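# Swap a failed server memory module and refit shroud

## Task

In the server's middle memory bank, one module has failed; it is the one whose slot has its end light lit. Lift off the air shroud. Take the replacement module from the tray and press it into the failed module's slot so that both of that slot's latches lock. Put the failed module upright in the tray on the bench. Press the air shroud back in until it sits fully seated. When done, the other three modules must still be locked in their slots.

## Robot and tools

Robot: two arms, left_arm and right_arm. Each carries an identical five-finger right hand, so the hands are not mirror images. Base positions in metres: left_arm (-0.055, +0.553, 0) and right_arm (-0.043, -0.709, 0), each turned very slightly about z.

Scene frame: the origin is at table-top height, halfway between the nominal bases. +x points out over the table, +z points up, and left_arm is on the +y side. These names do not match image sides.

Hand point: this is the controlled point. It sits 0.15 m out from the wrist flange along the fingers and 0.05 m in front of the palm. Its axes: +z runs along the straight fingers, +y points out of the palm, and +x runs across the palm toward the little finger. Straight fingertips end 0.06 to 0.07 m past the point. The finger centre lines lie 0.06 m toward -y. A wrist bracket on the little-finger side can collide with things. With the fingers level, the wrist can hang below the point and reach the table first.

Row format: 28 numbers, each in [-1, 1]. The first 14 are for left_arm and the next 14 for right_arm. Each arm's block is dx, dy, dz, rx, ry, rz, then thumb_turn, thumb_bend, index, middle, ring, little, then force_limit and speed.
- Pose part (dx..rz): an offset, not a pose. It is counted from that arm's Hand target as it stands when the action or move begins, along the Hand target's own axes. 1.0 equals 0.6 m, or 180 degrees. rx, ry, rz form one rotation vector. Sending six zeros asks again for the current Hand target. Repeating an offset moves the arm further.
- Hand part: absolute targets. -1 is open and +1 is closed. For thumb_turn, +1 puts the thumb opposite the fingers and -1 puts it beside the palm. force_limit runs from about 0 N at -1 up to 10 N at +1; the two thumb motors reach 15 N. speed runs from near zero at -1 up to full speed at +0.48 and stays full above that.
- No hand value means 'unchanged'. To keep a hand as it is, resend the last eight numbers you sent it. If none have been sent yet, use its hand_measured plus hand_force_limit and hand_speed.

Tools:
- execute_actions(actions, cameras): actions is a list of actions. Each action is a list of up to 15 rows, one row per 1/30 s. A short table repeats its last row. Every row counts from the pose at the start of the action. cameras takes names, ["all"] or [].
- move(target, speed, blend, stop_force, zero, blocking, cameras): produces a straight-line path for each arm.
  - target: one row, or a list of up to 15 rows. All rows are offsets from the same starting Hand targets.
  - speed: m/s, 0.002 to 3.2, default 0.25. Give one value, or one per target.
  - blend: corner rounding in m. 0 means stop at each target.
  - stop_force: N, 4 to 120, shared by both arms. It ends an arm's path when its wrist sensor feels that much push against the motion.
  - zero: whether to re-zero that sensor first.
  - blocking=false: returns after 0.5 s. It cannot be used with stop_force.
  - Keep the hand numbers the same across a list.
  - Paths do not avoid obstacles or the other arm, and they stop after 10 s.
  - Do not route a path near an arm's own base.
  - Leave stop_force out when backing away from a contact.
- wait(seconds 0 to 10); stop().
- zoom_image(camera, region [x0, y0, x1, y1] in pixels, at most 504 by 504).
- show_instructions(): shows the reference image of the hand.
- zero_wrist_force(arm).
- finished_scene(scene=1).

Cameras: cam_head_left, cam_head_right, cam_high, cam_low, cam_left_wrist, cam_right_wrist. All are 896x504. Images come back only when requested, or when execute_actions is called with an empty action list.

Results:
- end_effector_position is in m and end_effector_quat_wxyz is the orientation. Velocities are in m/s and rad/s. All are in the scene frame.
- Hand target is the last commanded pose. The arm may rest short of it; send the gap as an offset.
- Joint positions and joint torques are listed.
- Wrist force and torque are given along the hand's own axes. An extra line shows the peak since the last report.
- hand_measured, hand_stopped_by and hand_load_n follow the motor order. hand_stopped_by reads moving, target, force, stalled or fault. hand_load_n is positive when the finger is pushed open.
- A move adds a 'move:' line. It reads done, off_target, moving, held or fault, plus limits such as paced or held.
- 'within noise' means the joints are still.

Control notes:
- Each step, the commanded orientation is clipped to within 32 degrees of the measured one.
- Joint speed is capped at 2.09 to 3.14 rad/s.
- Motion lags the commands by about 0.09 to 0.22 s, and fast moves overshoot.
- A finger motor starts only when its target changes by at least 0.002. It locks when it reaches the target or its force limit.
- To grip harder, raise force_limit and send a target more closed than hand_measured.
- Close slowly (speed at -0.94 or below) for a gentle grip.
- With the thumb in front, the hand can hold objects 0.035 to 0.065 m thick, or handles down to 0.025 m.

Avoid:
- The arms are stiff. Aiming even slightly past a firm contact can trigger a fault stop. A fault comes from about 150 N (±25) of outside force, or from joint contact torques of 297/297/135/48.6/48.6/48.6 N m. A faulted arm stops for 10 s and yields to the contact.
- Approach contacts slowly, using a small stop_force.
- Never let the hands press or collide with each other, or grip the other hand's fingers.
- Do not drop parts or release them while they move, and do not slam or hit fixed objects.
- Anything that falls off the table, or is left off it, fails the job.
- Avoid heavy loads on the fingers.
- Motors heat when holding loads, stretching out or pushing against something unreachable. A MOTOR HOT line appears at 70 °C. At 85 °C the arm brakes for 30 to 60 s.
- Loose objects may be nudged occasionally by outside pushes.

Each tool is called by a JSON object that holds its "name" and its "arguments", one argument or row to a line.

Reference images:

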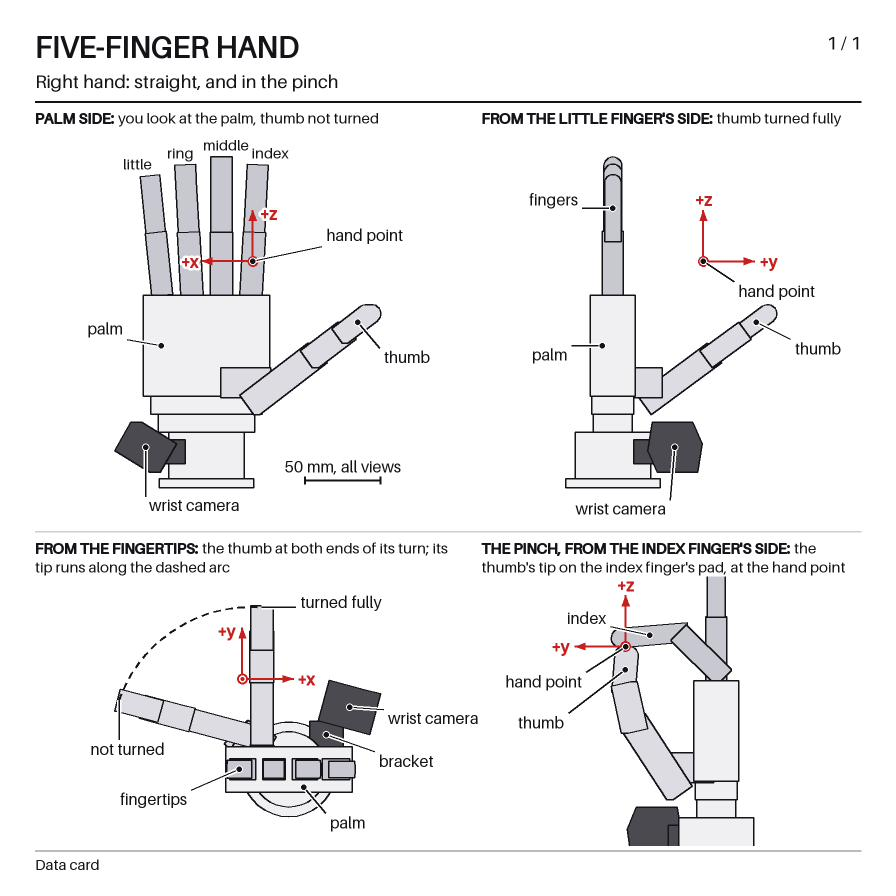

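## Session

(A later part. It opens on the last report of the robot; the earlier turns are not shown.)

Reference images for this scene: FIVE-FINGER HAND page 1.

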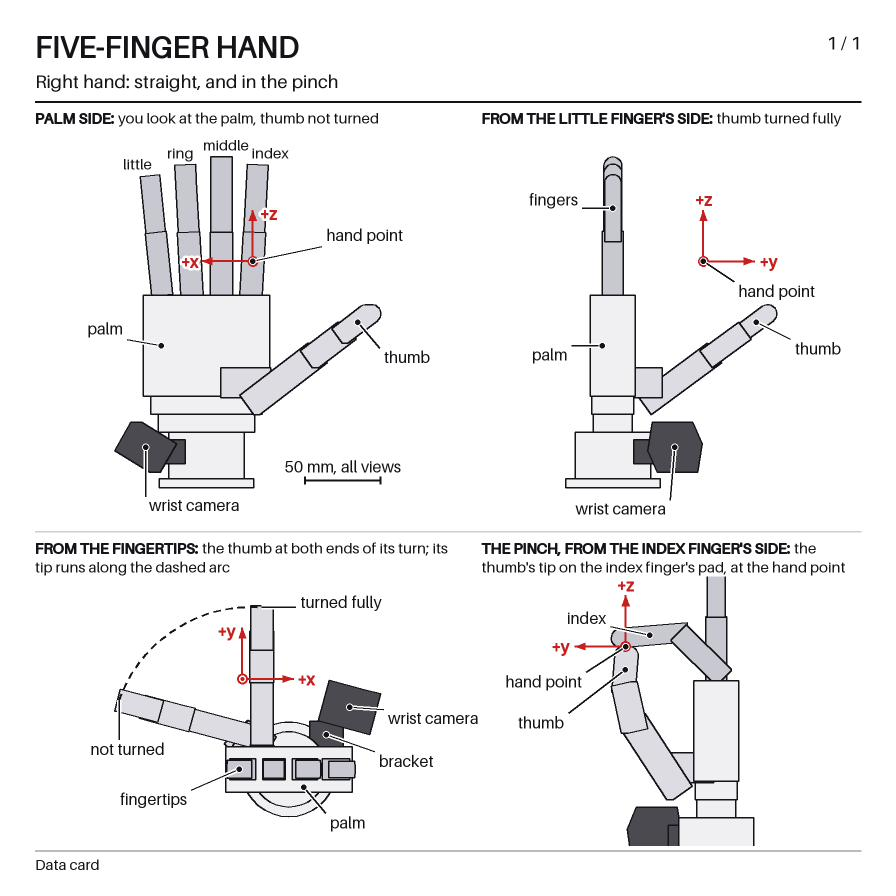

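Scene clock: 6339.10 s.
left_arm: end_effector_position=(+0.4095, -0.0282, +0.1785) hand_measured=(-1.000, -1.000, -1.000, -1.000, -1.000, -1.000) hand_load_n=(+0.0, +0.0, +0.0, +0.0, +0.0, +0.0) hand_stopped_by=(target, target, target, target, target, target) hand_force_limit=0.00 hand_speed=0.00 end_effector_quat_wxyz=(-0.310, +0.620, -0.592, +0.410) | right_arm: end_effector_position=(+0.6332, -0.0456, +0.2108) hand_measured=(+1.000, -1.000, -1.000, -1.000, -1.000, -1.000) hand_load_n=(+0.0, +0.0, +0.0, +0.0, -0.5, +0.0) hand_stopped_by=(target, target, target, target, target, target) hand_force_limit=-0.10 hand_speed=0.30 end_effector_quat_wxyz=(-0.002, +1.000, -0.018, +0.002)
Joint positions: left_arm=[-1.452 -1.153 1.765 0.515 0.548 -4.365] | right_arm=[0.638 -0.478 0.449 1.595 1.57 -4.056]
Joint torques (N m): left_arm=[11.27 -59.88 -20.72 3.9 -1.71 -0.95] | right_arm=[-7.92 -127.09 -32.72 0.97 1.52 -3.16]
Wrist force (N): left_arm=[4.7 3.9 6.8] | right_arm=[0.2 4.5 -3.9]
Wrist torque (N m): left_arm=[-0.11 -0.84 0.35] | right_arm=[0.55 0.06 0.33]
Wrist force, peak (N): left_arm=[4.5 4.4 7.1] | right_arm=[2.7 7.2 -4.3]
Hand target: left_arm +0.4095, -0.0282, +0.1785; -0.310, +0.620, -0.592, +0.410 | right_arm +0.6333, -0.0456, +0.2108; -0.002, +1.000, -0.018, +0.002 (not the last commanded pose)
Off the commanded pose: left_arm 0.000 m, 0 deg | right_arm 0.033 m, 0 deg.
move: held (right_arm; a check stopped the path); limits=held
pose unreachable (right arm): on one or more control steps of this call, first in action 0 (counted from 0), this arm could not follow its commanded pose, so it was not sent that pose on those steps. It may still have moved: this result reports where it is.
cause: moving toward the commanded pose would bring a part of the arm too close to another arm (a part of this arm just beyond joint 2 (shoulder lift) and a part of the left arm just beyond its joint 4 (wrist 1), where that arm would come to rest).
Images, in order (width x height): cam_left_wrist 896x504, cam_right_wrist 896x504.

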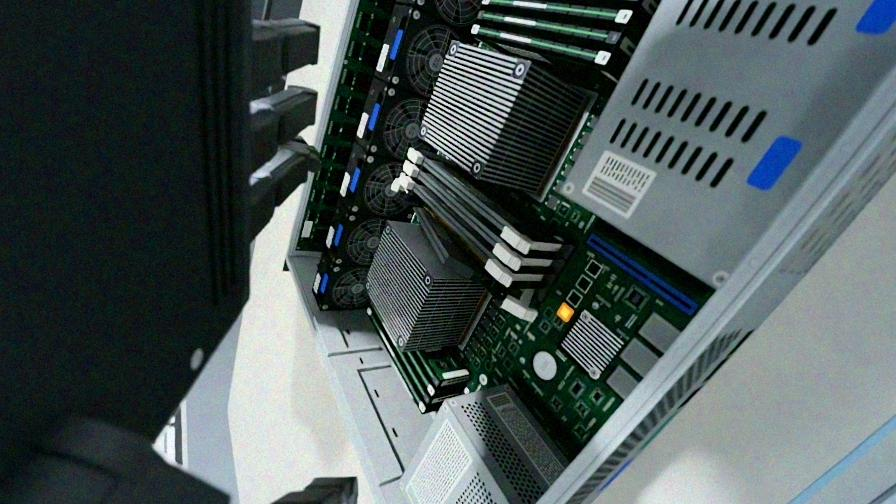

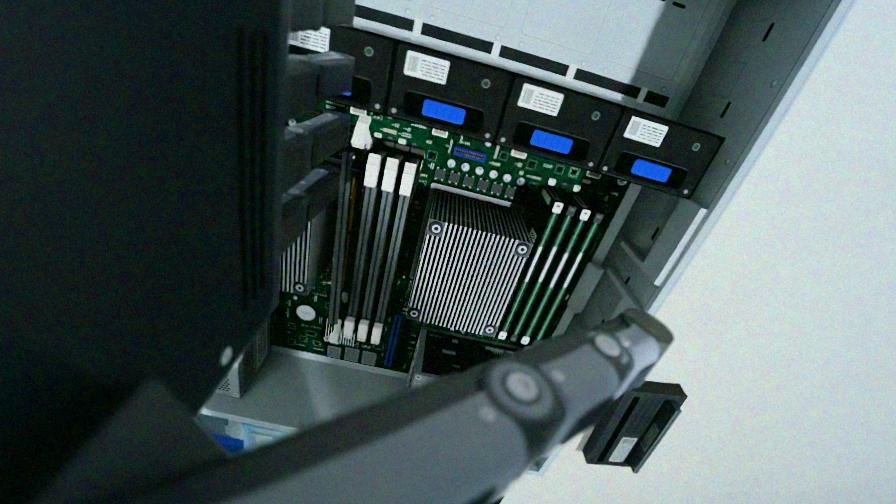

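{"name": "move", "arguments": {
  "target": [-0.175, -0.075, 0.0096, -0.0856, 0.3837, 0.3050, 1, -0.8, 0.3, 0.99, 0.99, 0.99, 0.0, 0.3, 0, 0, 0, 0, 0, 0, 1, -1, -1, -1, -1, -1, -0.1, 0.3],
  "speed": 0.2
}}

{"name": "move", "arguments": {
  "target": [0, 0, 0, 0, 0, 0, 1, -0.8, 0.3, 0.99, 0.99, 0.99, 0.0, 0.3, 0.001, -0.0545, -0.0085, 0, 0, 0, -1, -1, -1, -1, -1, -1, -0.1, 0.3],
  "speed": 0.15,
  "cameras": ["cam_right_wrist", "cam_left_wrist"]
}}

{"name": "zoom_image", "arguments": {
  "camera": "cam_right_wrist",
  "region": [340, 130, 480, 350]
}}

{"name": "zoom_image", "arguments": {
  "camera": "cam_right_wrist",
  "region": [360, 150, 430, 220]
}}

{"name": "zoom_image", "arguments": {
  "camera": "cam_right_wrist",
  "region": [340, 270, 420, 350]
}}

Scene clock: 6398.77 s.
left_arm: end_effector_position=(+0.4403, +0.0798, +0.2002) hand_measured=(+1.000, -0.800, +0.300, +0.990, +0.990, +0.990) hand_load_n=(+0.0, +0.0, +0.0, +0.0, +0.0, +0.0) hand_stopped_by=(target, target, target, target, target, target) hand_force_limit=0.00 hand_speed=0.30 end_effector_quat_wxyz=(+0.000, +0.001, +0.906, -0.422) | right_arm: end_effector_position=(+0.6333, -0.0456, +0.2108) hand_measured=(+1.000, -1.000, -1.000, -1.000, -1.000, -1.000) hand_load_n=(+0.0, +0.0, +0.0, +0.0, +0.0, +0.0) hand_stopped_by=(target, target, target, target, target, target) hand_force_limit=-0.10 hand_speed=0.30 end_effector_quat_wxyz=(-0.002, +1.000, -0.018, +0.002)
Joint positions: left_arm=[-0.924 -1.376 1.891 0.303 2.065 -2.67] | right_arm=[0.637 -0.478 0.449 1.595 1.57 -4.056]
Joint torques (N m): left_arm=[2.65 -51.68 -24.81 3.07 2.39 4.42] | right_arm=[-11.59 -104.13 -50.42 2.09 1.97 -4.15]
Wrist force (N): left_arm=[4.7 4.1 6.7] | right_arm=[0.2 4.7 -3.8]
Wrist torque (N m): left_arm=[-0.03 -0.83 0.43] | right_arm=[0.57 0.06 0.34]
Wrist force, peak (N): left_arm=[4.9 4.9 7.0] | right_arm=[0.1 4.5 -4.4]
Hand target: left_arm +0.4402, +0.0798, +0.2002; +0.000, +0.001, +0.906, -0.422 | right_arm +0.6333, -0.0456, +0.2108; -0.002, +1.000, -0.018, +0.002
Off the commanded pose: left_arm 0.000 m, 0 deg | right_arm 0.000 m, 0 deg.
move: done

Scene clock: 6399.87 s.
left_arm: end_effector_position=(+0.4402, +0.0798, +0.2002) hand_measured=(+1.000, -0.800, +0.300, +0.990, +0.990, +0.990) hand_load_n=(+0.0, +0.0, +0.0, +0.0, +0.0, +0.0) hand_stopped_by=(target, target, target, target, target, target) hand_force_limit=0.00 hand_speed=0.30 end_effector_quat_wxyz=(+0.000, +0.001, +0.906, -0.422) | right_arm: end_effector_position=(+0.6350, -0.0130, +0.2159) hand_measured=(-1.000, -1.000, -1.000, -1.000, -1.000, -1.000) hand_load_n=(+0.0, +0.0, +0.0, +0.0, +0.0, +0.0) hand_stopped_by=(target, target, target, target, target, target) hand_force_limit=-0.10 hand_speed=0.30 end_effector_quat_wxyz=(-0.002, +1.000, -0.018, +0.002)
Joint positions: left_arm=[-0.924 -1.376 1.891 0.304 2.066 -2.669] | right_arm=[0.663 -0.341 0.167 1.74 1.57 -4.031]
Joint torques (N m): left_arm=[5.33 -59.28 -26.82 3.43 3.65 4.22] | right_arm=[-11.4 -132.72 -28.78 0.66 1.99 -3.92]
Wrist force (N): left_arm=[4.2 4.1 6.5] | right_arm=[0.4 4.5 -4.1]
Wrist torque (N m): left_arm=[-0.02 -0.75 0.36] | right_arm=[0.64 -0.04 0.39]
Wrist force, peak (N): left_arm=[4.7 4.6 6.9] | right_arm=[0.4 5.3 -4.0]
Hand target: left_arm +0.4402, +0.0798, +0.2002; +0.000, +0.001, +0.906, -0.422 | right_arm +0.6350, -0.0130, +0.2160; -0.002, +1.000, -0.018, +0.002
Off the commanded pose: left_arm 0.000 m, 0 deg | right_arm 0.000 m, 0 deg.
move: done
Images, in order (width x height): cam_left_wrist 896x504, cam_right_wrist 896x504.

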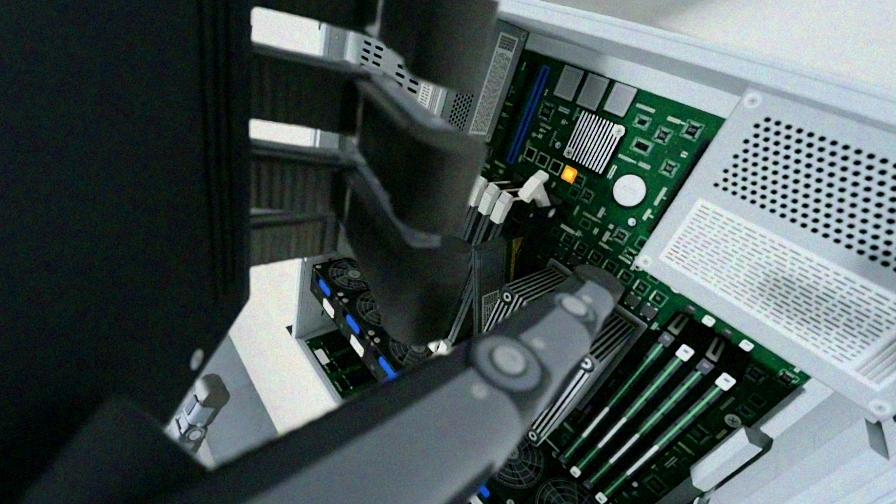

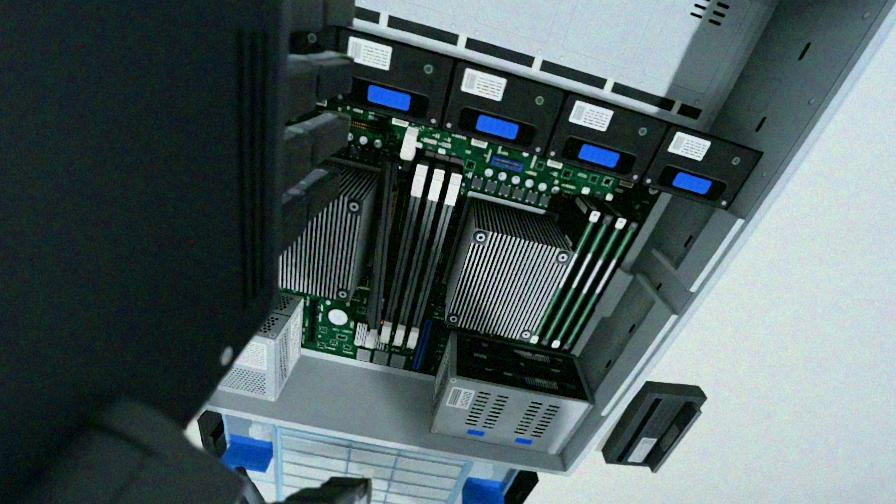

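Scaled by 2.291 from the camera's 896x504 image, which has a finer 1280x720 frame.

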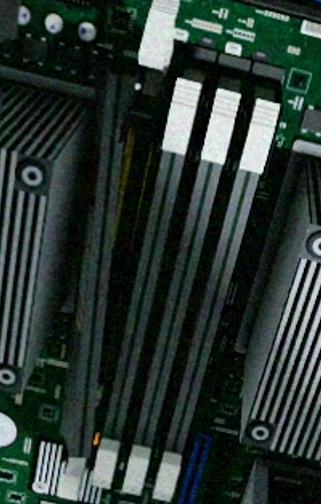

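Scaled by 7.200 from the camera's 896x504 image, which has a finer 1280x720 frame.

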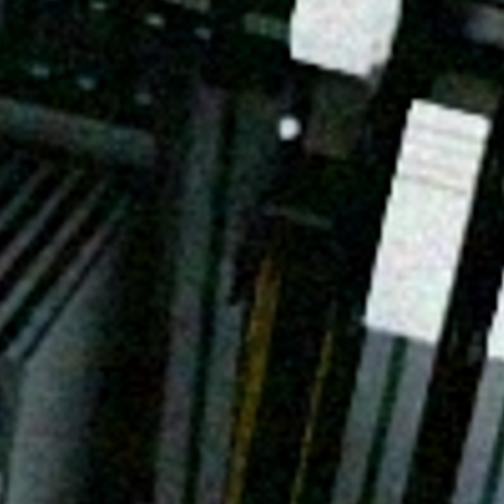

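Scaled by 6.300 from the camera's 896x504 image, which has a finer 1280x720 frame.

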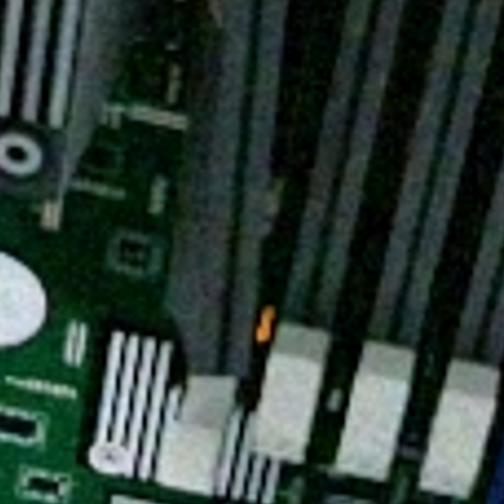

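{"name": "move", "arguments": {
  "target": [0, 0, 0, 0, 0, 0, 1, -0.8, 0.3, 0.99, 0.99, 0.99, 0.0, 0.3, 0.001, 0.13, -0.05, 0, 0, 0, 1, -1, -1, -1, -1, -1, -0.1, 0.3],
  "speed": 0.2
}}

{"name": "move", "arguments": {
  "target": [-0.1465, -0.0129, 0.1455, 0.0095, 0.0706, -0.1437, 1, -0.8, 0.3, 0.25, 0.99, 0.99, 0.0, 0.3, 0, 0, 0, 0, 0, 0, 1, -1, -1, -1, -1, -1, -0.1, 0.3],
  "speed": 0.12,
  "cameras": ["cam_left_wrist", "cam_right_wrist"]
}}

Scene clock: 6514.23 s.
left_arm: end_effector_position=(+0.4402, +0.0798, +0.2002) hand_measured=(+1.000, -0.800, +0.300, +0.990, +0.990, +0.990) hand_load_n=(+0.0, +0.0, +0.0, +0.0, +0.0, +0.0) hand_stopped_by=(target, target, target, target, target, target) hand_force_limit=0.00 hand_speed=0.30 end_effector_quat_wxyz=(+0.000, +0.001, +0.906, -0.422) | right_arm: end_effector_position=(+0.6328, -0.0910, +0.2457) hand_measured=(+1.000, -1.000, -1.000, -1.000, -1.000, -1.000) hand_load_n=(+0.0, +0.0, +0.0, +0.0, +0.0, +0.0) hand_stopped_by=(target, target, target, target, target, target) hand_force_limit=-0.10 hand_speed=0.30 end_effector_quat_wxyz=(-0.002, +1.000, -0.017, +0.002)
Joint positions: left_arm=[-0.924 -1.376 1.891 0.304 2.066 -2.669] | right_arm=[0.6 -0.584 0.593 1.557 1.57 -4.094]
Joint torques (N m): left_arm=[6.65 -59.26 -24.05 3.27 3.48 4.39] | right_arm=[-1.85 -122.96 -29.5 3.98 0.93 2.46]
Wrist force (N): left_arm=[4.5 4.4 6.6] | right_arm=[0.1 4.5 -4.1]
Wrist torque (N m): left_arm=[0.02 -0.79 0.38] | right_arm=[0.59 0.10 0.36]
Wrist force, peak (N): left_arm=[4.7 4.4 7.3] | right_arm=[0.0 6.7 -4.8]
Hand target: left_arm +0.4402, +0.0798, +0.2002; +0.000, +0.001, +0.906, -0.422 | right_arm +0.6328, -0.0911, +0.2457; -0.002, +1.000, -0.018, +0.002
Off the commanded pose: left_arm 0.000 m, 0 deg | right_arm 0.000 m, 0 deg.
move: done

Scene clock: 6516.67 s.
left_arm: end_effector_position=(+0.5281, +0.0079, +0.1502) hand_measured=(+1.000, -0.800, +0.300, +0.250, +0.990, +0.990) hand_load_n=(+0.0, +0.0, +0.0, +0.0, +0.0, +0.0) hand_stopped_by=(target, target, target, target, target, target) hand_force_limit=0.00 hand_speed=0.30 end_effector_quat_wxyz=(-0.194, -0.155, +0.872, -0.422) | right_arm: end_effector_position=(+0.6328, -0.0911, +0.2457) hand_measured=(+1.000, -1.000, -1.000, -1.000, -1.000, -1.000) hand_load_n=(+0.0, +0.0, +0.0, +0.0, +0.0, +0.0) hand_stopped_by=(target, target, target, target, target, target) hand_force_limit=-0.10 hand_speed=0.30 end_effector_quat_wxyz=(-0.002, +1.000, -0.018, +0.002)
Joint positions: left_arm=[-0.788 -1.03 1.541 0.443 2.371 -2.957] | right_arm=[0.6 -0.584 0.593 1.557 1.57 -4.094]
Joint torques (N m): left_arm=[-9.09 -81.59 -26.62 0.42 -0.84 4.51] | right_arm=[-6.64 -124.28 -29.71 1.55 1.27 2.89]
Wrist force (N): left_arm=[3.2 3.6 6.3] | right_arm=[0.2 4.7 -4.0]
Wrist torque (N m): left_arm=[-0.02 -0.70 0.21] | right_arm=[0.63 0.09 0.37]
Wrist force, peak (N): left_arm=[5.8 4.2 6.7] | right_arm=[-0.4 4.9 -4.2]
Hand target: left_arm +0.5281, +0.0078, +0.1501; -0.194, -0.155, +0.872, -0.422 | right_arm +0.6328, -0.0911, +0.2457; -0.002, +1.000, -0.018, +0.002
Off the commanded pose: left_arm 0.000 m, 0 deg | right_arm 0.000 m, 0 deg.
move: done
Images, in order (width x height): cam_left_wrist 896x504, cam_right_wrist 896x504.

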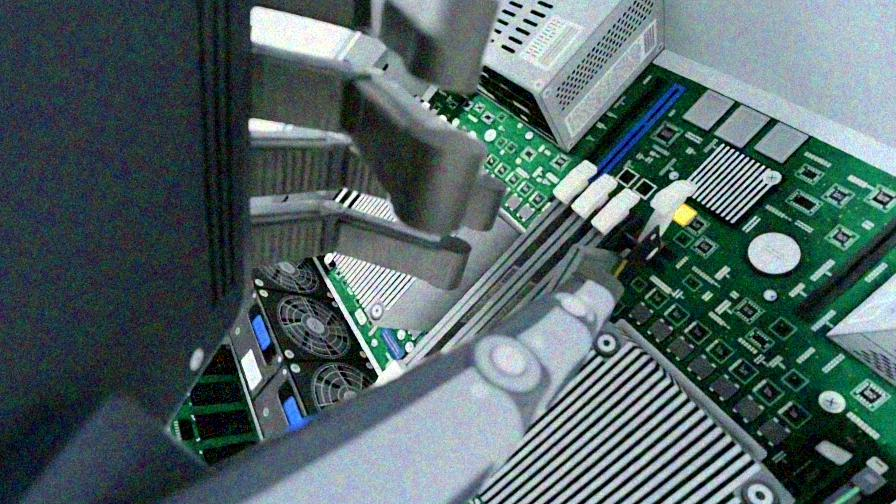

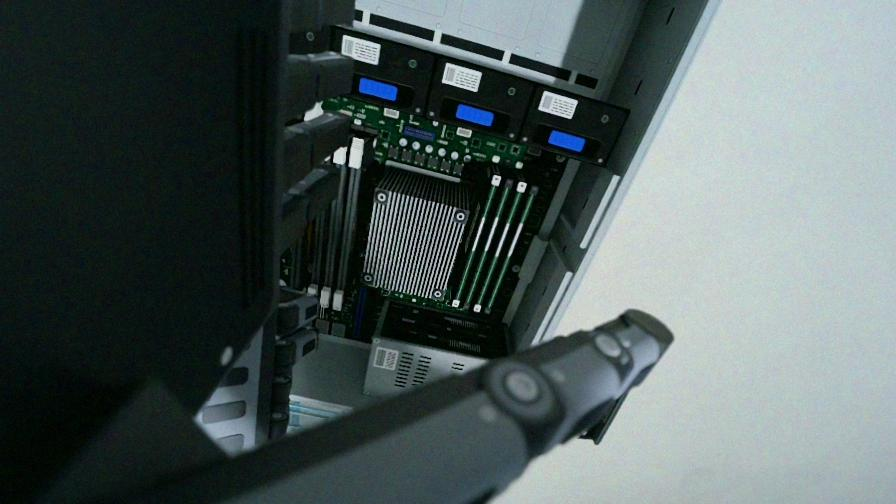

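{"name": "move", "arguments": {
  "target": [-0.0352, 0.0507, 0.0426, 0, 0, 0, 1, -0.8, 0.3, 0.25, 0.99, 0.99, 0.0, 0.3, 0, 0, 0, 0, 0, 0, 1, -1, -1, -1, -1, -1, -0.1, 0.3],
  "speed": 0.05,
  "stop_force": 5
}}

{"name": "move", "arguments": {
  "target": [0, 0, 0, 0, 0, 0, 1, -0.8, 0.3, 0.25, 0.99, 0.99, 0.0, 0.3, -0.0011, -0.13, 0.0493, 0, 0, 0, 1, -1, -1, -1, -1, -1, -0.1, 0.3],
  "speed": 0.15,
  "cameras": ["cam_left_wrist", "cam_right_wrist"]
}}

{"name": "zoom_image", "arguments": {
  "camera": "cam_right_wrist",
  "region": [330, 150, 480, 380]
}}

Scene clock: 6525.30 s.
left_arm: end_effector_position=(+0.5281, +0.0078, +0.1051) hand_measured=(+1.000, -0.800, +0.300, +0.250, +0.990, +0.990) hand_load_n=(+0.5, +0.0, +0.0, +0.0, +0.0, +0.0) hand_stopped_by=(target, target, target, target, target, target) hand_force_limit=0.00 hand_speed=0.30 end_effector_quat_wxyz=(-0.194, -0.155, +0.872, -0.422) | right_arm: end_effector_position=(+0.6328, -0.0911, +0.2457) hand_measured=(+1.000, -1.000, -1.000, -1.000, -1.000, -1.000) hand_load_n=(+0.0, +0.0, +0.0, +0.0, +0.0, +0.0) hand_stopped_by=(target, target, target, target, target, target) hand_force_limit=-0.10 hand_speed=0.30 end_effector_quat_wxyz=(-0.002, +1.000, -0.018, +0.002)
Joint positions: left_arm=[-0.788 -0.992 1.569 0.376 2.371 -2.956] | right_arm=[0.6 -0.584 0.593 1.557 1.57 -4.094]
Joint torques (N m): left_arm=[6.68 -85.61 -47.26 4.76 2.79 0.02] | right_arm=[-7.41 -122.77 -29.35 1.68 1.2 2.72]
Wrist force (N): left_arm=[3.9 4.1 6.6] | right_arm=[0.3 4.6 -4.2]
Wrist torque (N m): left_arm=[0.02 -0.82 0.27] | right_arm=[0.64 0.07 0.37]
Wrist force, peak (N): left_arm=[3.7 4.8 6.9] | right_arm=[-0.1 5.1 -4.1]
Hand target: left_arm +0.5281, +0.0078, +0.1051; -0.194, -0.155, +0.872, -0.422 | right_arm +0.6328, -0.0911, +0.2457; -0.002, +1.000, -0.018, +0.002
Off the commanded pose: left_arm 0.000 m, 0 deg | right_arm 0.000 m, 0 deg.
move: done

Scene clock: 6525.80 s.
left_arm: end_effector_position=(+0.5281, +0.0078, +0.1051) hand_measured=(+1.000, -0.800, +0.300, +0.250, +0.990, +0.990) hand_load_n=(+0.0, +0.0, +0.0, +0.0, +0.0, +0.0) hand_stopped_by=(target, target, target, target, target, target) hand_force_limit=0.00 hand_speed=0.30 end_effector_quat_wxyz=(-0.194, -0.155, +0.872, -0.422) | right_arm: end_effector_position=(+0.6328, -0.0760, +0.2399) hand_measured=(+1.000, -1.000, -1.000, -1.000, -1.000, -1.000) hand_load_n=(+0.0, +0.0, +0.0, -0.5, +0.0, +0.0) hand_stopped_by=(target, target, target, target, target, target) hand_force_limit=-0.10 hand_speed=0.30 end_effector_quat_wxyz=(-0.002, +1.000, -0.018, +0.002)
Joint positions: left_arm=[-0.788 -0.992 1.569 0.376 2.371 -2.956] | right_arm=[0.612 -0.553 0.543 1.575 1.57 -4.081]
Joint torques (N m): left_arm=[5 -87.38 -46.39 5.08 2.79 -1.71] | right_arm=[-8.68 -124.43 -29.93 0.93 0.83 -3.37]
Wrist force (N): left_arm=[4.0 4.0 6.7] | right_arm=[-0.1 5.0 -4.1]
Wrist torque (N m): left_arm=[0.00 -0.83 0.27] | right_arm=[0.66 0.14 0.30]
Wrist force, peak (N): left_arm=[3.6 4.5 6.7] | right_arm=[3.4 8.1 -6.4]
Hand target: left_arm +0.5281, +0.0078, +0.1051; -0.194, -0.155, +0.872, -0.422 | right_arm +0.6329, -0.0761, +0.2399; -0.002, +1.000, -0.018, +0.002 (not the last commanded pose)
Off the commanded pose: left_arm 0.000 m, 0 deg | right_arm 0.067 m, 0 deg.
move: held (right_arm; a check stopped the path); limits=held
pose unreachable (right arm): on one or more control steps of this call, first in action 0 (counted from 0), this arm could not follow its commanded pose, so it was not sent that pose on those steps. It may still have moved: this result reports where it is.
cause: moving toward the commanded pose would bring a part of the arm too close to another arm (a part of this arm just beyond joint 6 (wrist 3) and a part of the left arm just beyond its joint 3 (elbow), 14 mm apart when this arm was first held).
Images, in order (width x height): cam_left_wrist 896x504, cam_right_wrist 896x504.

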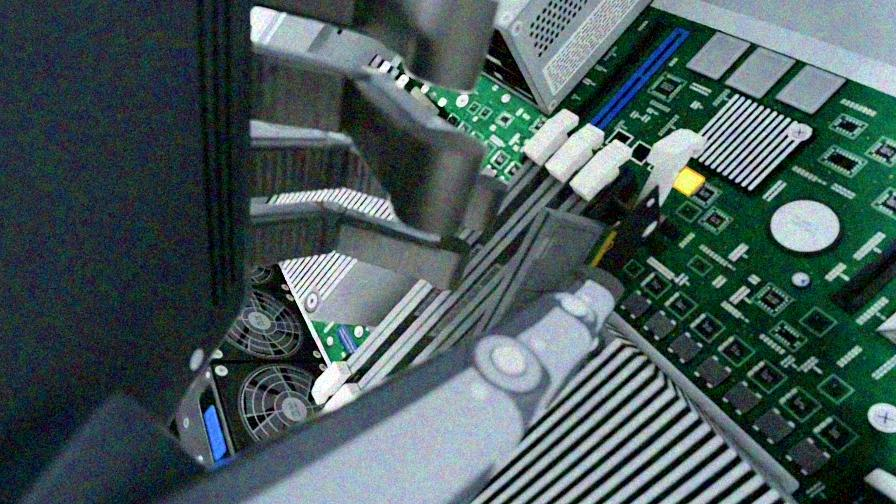

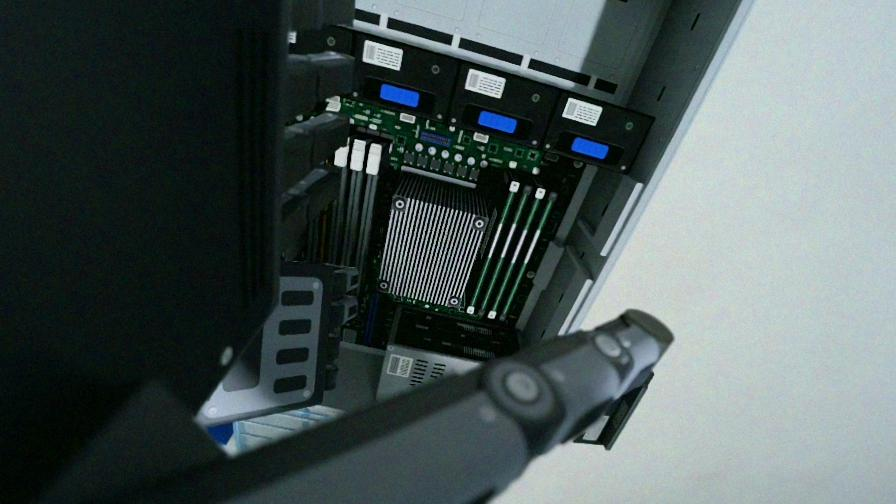

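Scaled by 2.191 from the camera's 896x504 image, which has a finer 1280x720 frame.

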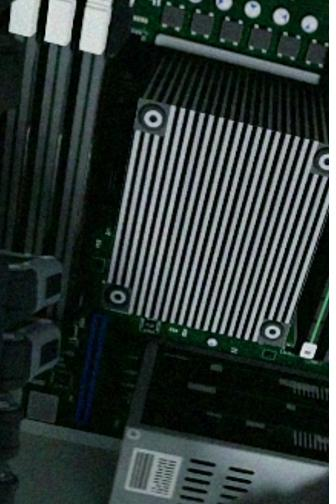

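{"name": "move", "arguments": {
  "target": [0, 0, 0, 0, 0, 0, 1, -0.8, 0.3, 0.25, 0.99, 0.99, 0.0, 0.3, -0.0495, -0.0248, 0.125, 0.2778, 0, 0, 1, -1, -1, -1, -1, -1, -0.1, 0.3],
  "speed": 0.15,
  "cameras": ["cam_right_wrist"]
}}

{"name": "zoom_image", "arguments": {
  "camera": "cam_right_wrist",
  "region": [350, 130, 570, 380]
}}

Scene clock: 6534.60 s.
left_arm: end_effector_position=(+0.5281, +0.0078, +0.1051) hand_measured=(+1.000, -0.800, +0.300, +0.250, +0.990, +0.990) hand_load_n=(+0.0, +0.0, +0.0, +0.0, +0.0, +0.0) hand_stopped_by=(target, target, target, target, target, target) hand_force_limit=0.00 hand_speed=0.30 end_effector_quat_wxyz=(-0.194, -0.155, +0.872, -0.422) | right_arm: end_effector_position=(+0.6041, -0.0600, +0.1649) hand_measured=(+1.000, -1.000, -1.000, -1.000, -1.000, -1.000) hand_load_n=(+0.0, +0.0, +0.0, +0.0, +0.0, +0.0) hand_stopped_by=(target, target, target, target, target, target) hand_force_limit=-0.10 hand_speed=0.30 end_effector_quat_wxyz=(-0.424, +0.905, -0.015, +0.009)
Joint positions: left_arm=[-0.788 -0.992 1.569 0.376 2.371 -2.956] | right_arm=[0.425 -0.891 1.285 0.696 0.805 -4.073]
Joint torques (N m): left_arm=[5.7 -87.08 -48.02 5.31 2.84 -2.71] | right_arm=[12.15 -79.13 -41.12 1.15 -2.63 -4.06]
Wrist force (N): left_arm=[4.0 4.3 6.2] | right_arm=[0.3 1.5 -3.5]
Wrist torque (N m): left_arm=[0.09 -0.82 0.29] | right_arm=[0.38 0.06 0.03]
Wrist force, peak (N): left_arm=[4.1 4.2 6.7] | right_arm=[0.0 4.9 -4.6]
Hand target: left_arm +0.5281, +0.0078, +0.1051; -0.194, -0.155, +0.872, -0.422 | right_arm +0.6040, -0.0599, +0.1648; -0.424, +0.905, -0.015, +0.009
Off the commanded pose: left_arm 0.000 m, 0 deg | right_arm 0.000 m, 0 deg.
move: done
Images, in order (width x height): cam_right_wrist 896x504.

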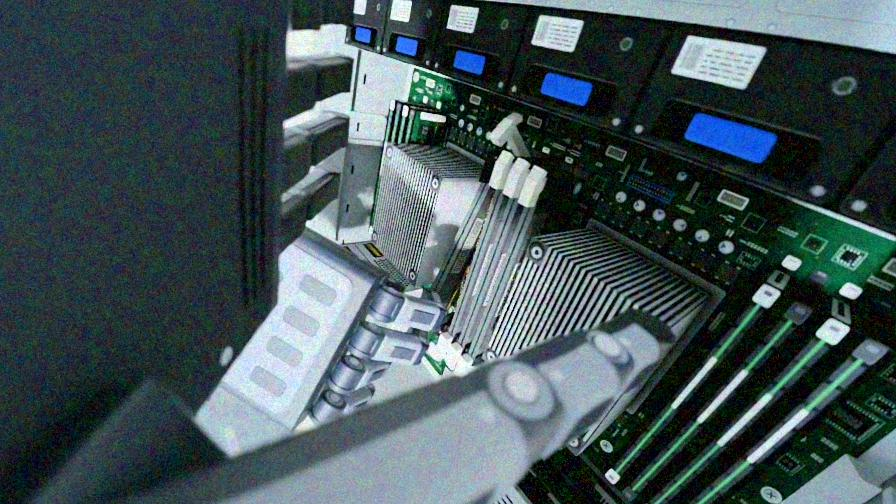

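Scaled by 2.016 from the camera's 896x504 image, which has a finer 1280x720 frame.

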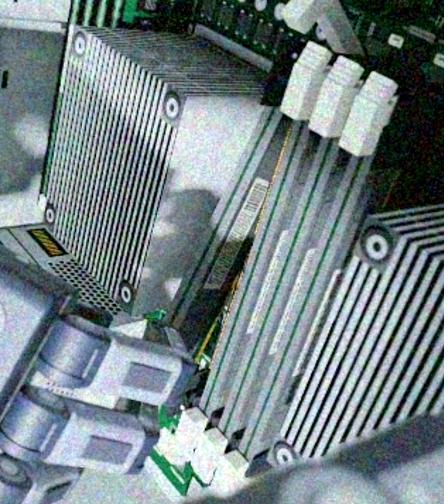

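{"name": "execute_actions", "arguments": {
  "actions": []
}}

{"name": "zoom_image", "arguments": {
  "camera": "cam_left_wrist",
  "region": [460, 160, 660, 360]
}}

{"name": "zoom_image", "arguments": {
  "camera": "cam_left_wrist",
  "region": [530, 190, 630, 290]
}}

{"name": "zoom_image", "arguments": {
  "camera": "cam_right_wrist",
  "region": [420, 160, 500, 320]
}}

Scene clock: 6558.33 s.
left_arm: end_effector_position=(+0.5281, +0.0078, +0.1051) hand_measured=(+1.000, -0.800, +0.300, +0.250, +0.990, +0.990) hand_load_n=(+0.0, +0.0, +0.0, +0.0, +0.0, +0.0) hand_stopped_by=(target, target, target, target, target, target) hand_force_limit=0.00 hand_speed=0.30 end_effector_quat_wxyz=(-0.194, -0.155, +0.872, -0.422) | right_arm: end_effector_position=(+0.6040, -0.0599, +0.1648) hand_measured=(+1.000, -1.000, -1.000, -1.000, -1.000, -1.000) hand_load_n=(+0.0, +0.0, +0.0, +0.0, +0.0, +0.0) hand_stopped_by=(target, target, target, target, target, target) hand_force_limit=-0.10 hand_speed=0.30 end_effector_quat_wxyz=(-0.424, +0.905, -0.015, +0.009)
Joint positions: left_arm=[-0.788 -0.992 1.569 0.376 2.371 -2.956] | right_arm=[0.426 -0.891 1.285 0.696 0.805 -4.073]
Joint velocities: within noise
Joint torques (N m): left_arm=[6.07 -82.16 -46.97 4.36 2.99 -2.69] | right_arm=[13.81 -79.01 -32.07 -0.42 -2.8 -4.03]
Motor temperatures (°C): left_arm=[31 33 34 34 31 35] | right_arm=[27 32 31 36 38 37]
Wrist force (N): left_arm=[3.7 4.4 6.5] | right_arm=[0.0 2.0 -3.4]
Wrist torque (N m): left_arm=[0.08 -0.78 0.27] | right_arm=[0.44 0.10 0.04]
Wrist force, peak (N): left_arm=[4.1 4.2 7.1] | right_arm=[-0.2 2.1 -3.8]
Hand target: left_arm +0.5281, +0.0078, +0.1051; -0.194, -0.155, +0.872, -0.422 | right_arm +0.6040, -0.0599, +0.1648; -0.424, +0.905, -0.015, +0.009
Off the commanded pose: left_arm 0.000 m, 0 deg | right_arm 0.000 m, 0 deg.

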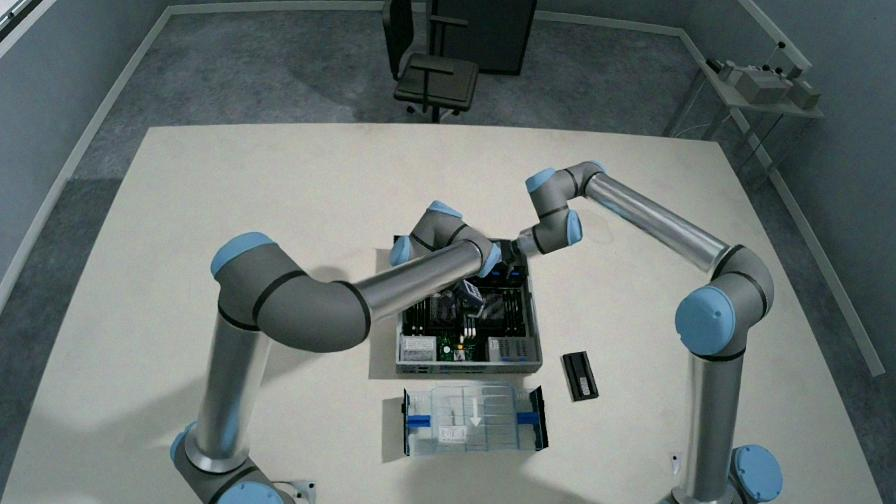

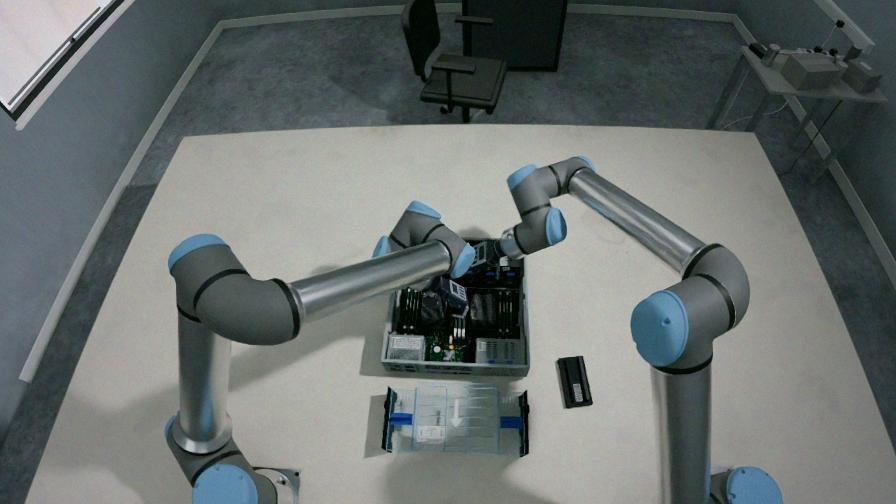

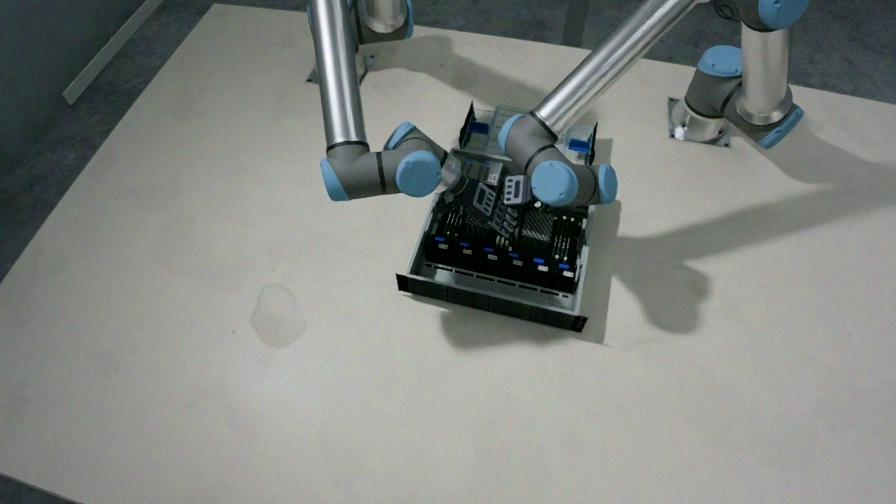

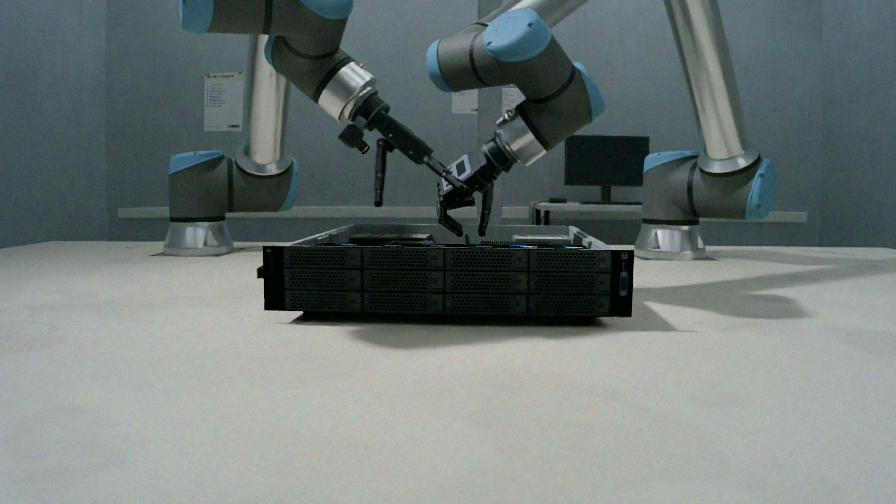

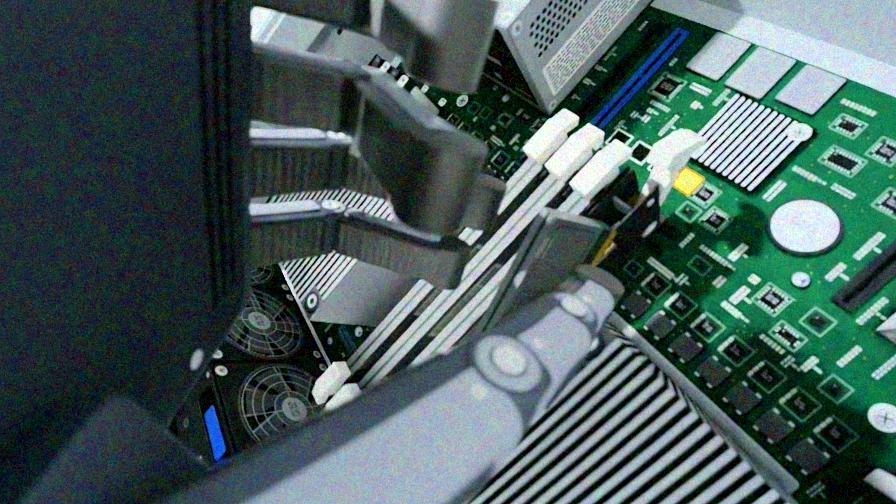

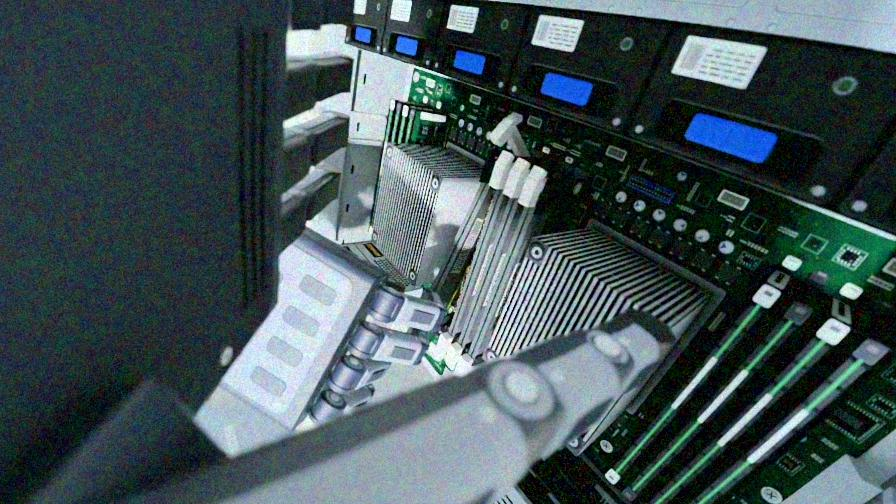

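Scaled by 2.520 from the camera's 896x504 image, which has a finer 1280x720 frame.

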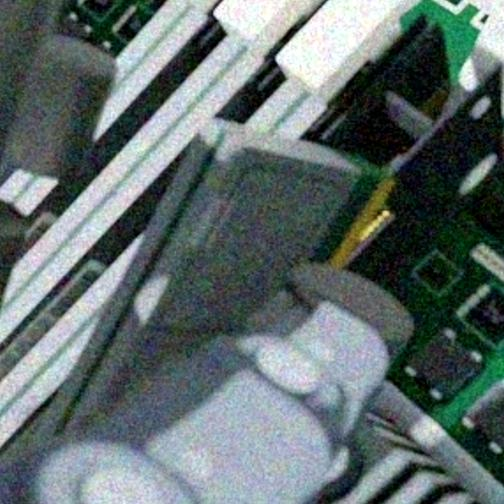

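Scaled by 5.040 from the camera's 896x504 image, which has a finer 1280x720 frame.

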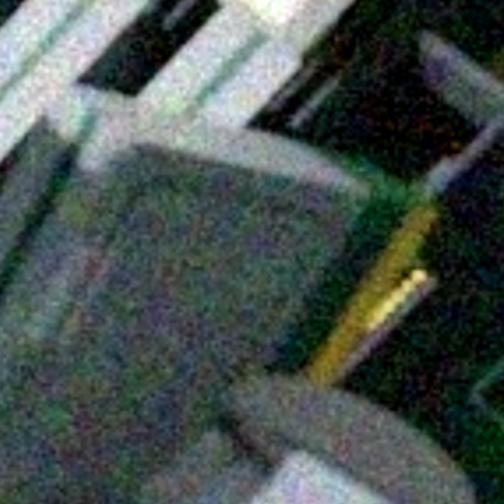

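Scaled by 3.150 from the camera's 896x504 image, which has a finer 1280x720 frame.

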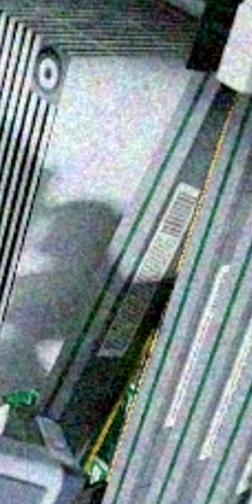

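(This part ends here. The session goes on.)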